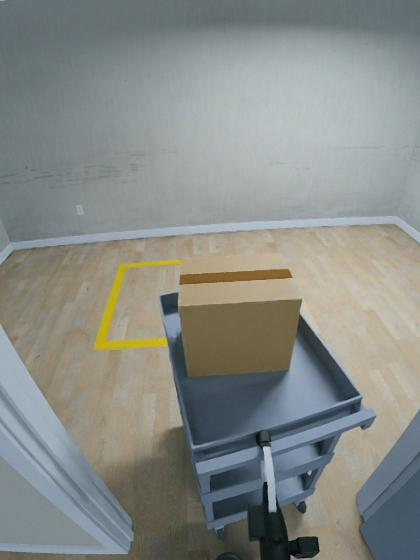

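Emit:
move --r1 '{"base":{"translate_m":0.5,"strafe_m":0.07},"pace":"default"}' --blocking false --cameras '[]'

Emit:
wait --seconds 4 --cameras '["r1_head_camera"]'

Scene clock: 914.17 s.
move: r1 moving
r1.base_odometry: x=-2.098 y=+0.349 heading=+0.640
r1.turned_by_wheels: +0.000
r1.turned_by_imu: -0.001
r1.base_tilt: forward=-1.6 right=+1.2
r1.lidar_m: 0.35 0.57 0.50 0.98 2.27 2.88 - 3.96 0.74 0.63 0.62 0.45
r1.base_status: translate_m moving; strafe_m moving
r1.joint_positions: lift_m=+0.666 arm_m=+0.000 wrist_yaw_rad=-0.001 wrist_pitch_rad=-0.004 wrist_roll_rad=+1.569 gripper_m=-0.020
r1.joint_status: not commanded
r1.measured_speeds: translate_m=+0.123 strafe_m=+0.018 rotate_rad=-0.001 lift_m=+0.000 arm_m=+0.000 wrist_yaw_rad=-0.002 wrist_pitch_rad=+0.000 wrist_roll_rad=+0.000
r1.motor_effort: lift_m=+19(19) arm_m=+4(4) wheel_0=+8(9) wheel_1=+7(10) wheel_2=-14(15)
r1.servo_current: wrist_yaw_rad=52(65) wrist_pitch_rad=46(52) wrist_roll_rad=39(52) gripper_m=46(52)
r1.hand_pose: x=+0.4591 y=-0.0878 z=+0.8454 quat_wxyz=(+0.708, +0.707, -0.002, +0.001) (m; r1's base frame)
r1.wrist_depth_mm: - - - - 342 1808 1281 / - - - - 287 1756 - / - - - - 267 1983 - / - 469 469 249 253 - - / - 462 459 237 240 - - / - 452 186 185 228 - - / - 445 439 180 179 - -
r2.base_odometry: x=-3.817 y=+0.539 heading=-1.784
r2.turned_by_wheels: +0.000
r2.turned_by_imu: +0.002
r2.base_tilt: forward=-0.6 right=+0.1
r2.lidar_m: 0.53 1.37 3.39 3.67 4.46 4.03 1.77 1.38 1.33 1.45 1.46 1.41
r2.base_status: not commanded
r2.joint_positions: lift_m=+0.860 arm_m=+0.150 wrist_yaw_rad=+0.025 wrist_pitch_rad=+0.001 wrist_roll_rad=+0.000 gripper_m=-0.036
r2.joint_status: not commanded
r2.measured_speeds: all 0
r2.motor_effort: lift_m=+20(20) arm_m=-11(12) wheel_0=+9(10) wheel_1=-4(5) wheel_2=+28(28)
r2.servo_current: wrist_yaw_rad=150(169) wrist_pitch_rad=46(46) wrist_roll_rad=39(59) gripper_m=124(130)
r2.contact_limits: translate_m 0.7
r2.hand_pose: x=+0.6119 y=-0.0801 z=+1.0377 quat_wxyz=(+1.000, +0.000, +0.001, +0.013) (m; r2's base frame)
r2.wrist_depth_mm: 153 179 231 164 - - - / 158 179 224 165 - - - / 159 180 224 166 - - - / 159 181 224 168 - - - / 160 180 234 169 - - - / 159 174 185 171 174 - - / 166 163 215 - - - -
pictures: none
No camera images: "cameras" was empty.

Scene clock: 916.83 s.
earlier move: r1 done
r1.base_odometry: x=-1.761 y=+0.681 heading=+0.641
r1.turned_by_wheels: +0.000
r1.turned_by_imu: -0.001
r1.base_tilt: forward=-1.6 right=+1.3
r1.lidar_m: 0.33 0.53 2.37 0.32 0.33 2.87 - 1.21 0.67 0.61 2.54 0.46
r1.base_status: done
r1.joint_positions: lift_m=+0.666 arm_m=+0.000 wrist_yaw_rad=-0.003 wrist_pitch_rad=-0.004 wrist_roll_rad=+1.569 gripper_m=-0.020
r1.joint_status: not commanded
r1.measured_speeds: all 0
r1.motor_effort: lift_m=+19(19) arm_m=-4(4) wheel_0=+1(9) wheel_1=+1(10) wheel_2=+0(15)
r1.servo_current: wrist_yaw_rad=33(78) wrist_pitch_rad=46(59) wrist_roll_rad=46(65) gripper_m=46(52)
r1.hand_pose: x=+0.4591 y=-0.0882 z=+0.8454 quat_wxyz=(+0.708, +0.707, -0.003, +0.001) (m; r1's base frame)
r1.wrist_depth_mm: - - - - 382 382 382 / - - - - - 1863 1336 / - - - 220 307 1863 - / - - - 208 274 - - / - 484 473 250 248 866 - / - 455 186 183 228 - - / - 433 421 180 179 - -
r2.base_odometry: x=-3.817 y=+0.539 heading=-1.784
r2.turned_by_wheels: +0.000
r2.turned_by_imu: +0.000
r2.base_tilt: forward=-0.6 right=+0.1
r2.lidar_m: 0.52 2.25 3.38 3.65 4.49 4.08 1.77 1.39 1.34 1.47 1.44 1.38
r2.base_status: not commanded
r2.joint_positions: lift_m=+0.860 arm_m=+0.150 wrist_yaw_rad=+0.025 wrist_pitch_rad=+0.001 wrist_roll_rad=+0.000 gripper_m=-0.036
r2.joint_status: not commanded
r2.measured_speeds: all 0
r2.on_its_own: wrist_yaw_rad is at rest, and its servo_current (150 mA) is outside its rest range (0 to 104 mA)
r2.motor_effort: lift_m=+20(20) arm_m=-12(12) wheel_0=+10(10) wheel_1=-5(5) wheel_2=+29(29)
r2.servo_current: wrist_yaw_rad=150(176) wrist_pitch_rad=46(46) wrist_roll_rad=52(59) gripper_m=117(130)
r2.contact_limits: translate_m 0.7
r2.hand_pose: x=+0.6119 y=-0.0801 z=+1.0377 quat_wxyz=(+1.000, +0.000, +0.001, +0.013) (m; r2's base frame)
r2.wrist_depth_mm: 154 179 232 164 - - - / 158 180 224 164 - - - / 159 180 224 166 - - - / 159 181 224 168 - - - / 160 180 234 170 - - - / 159 175 185 170 174 - - / 166 163 216 - - - -
wait: 2.67 of 4 s (r1 has come to rest)
pictures: r1_head_camera
Images, in order (width x height): r1_head_camera 420x560.

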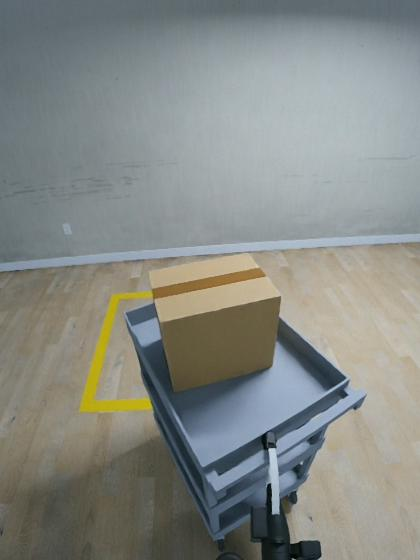

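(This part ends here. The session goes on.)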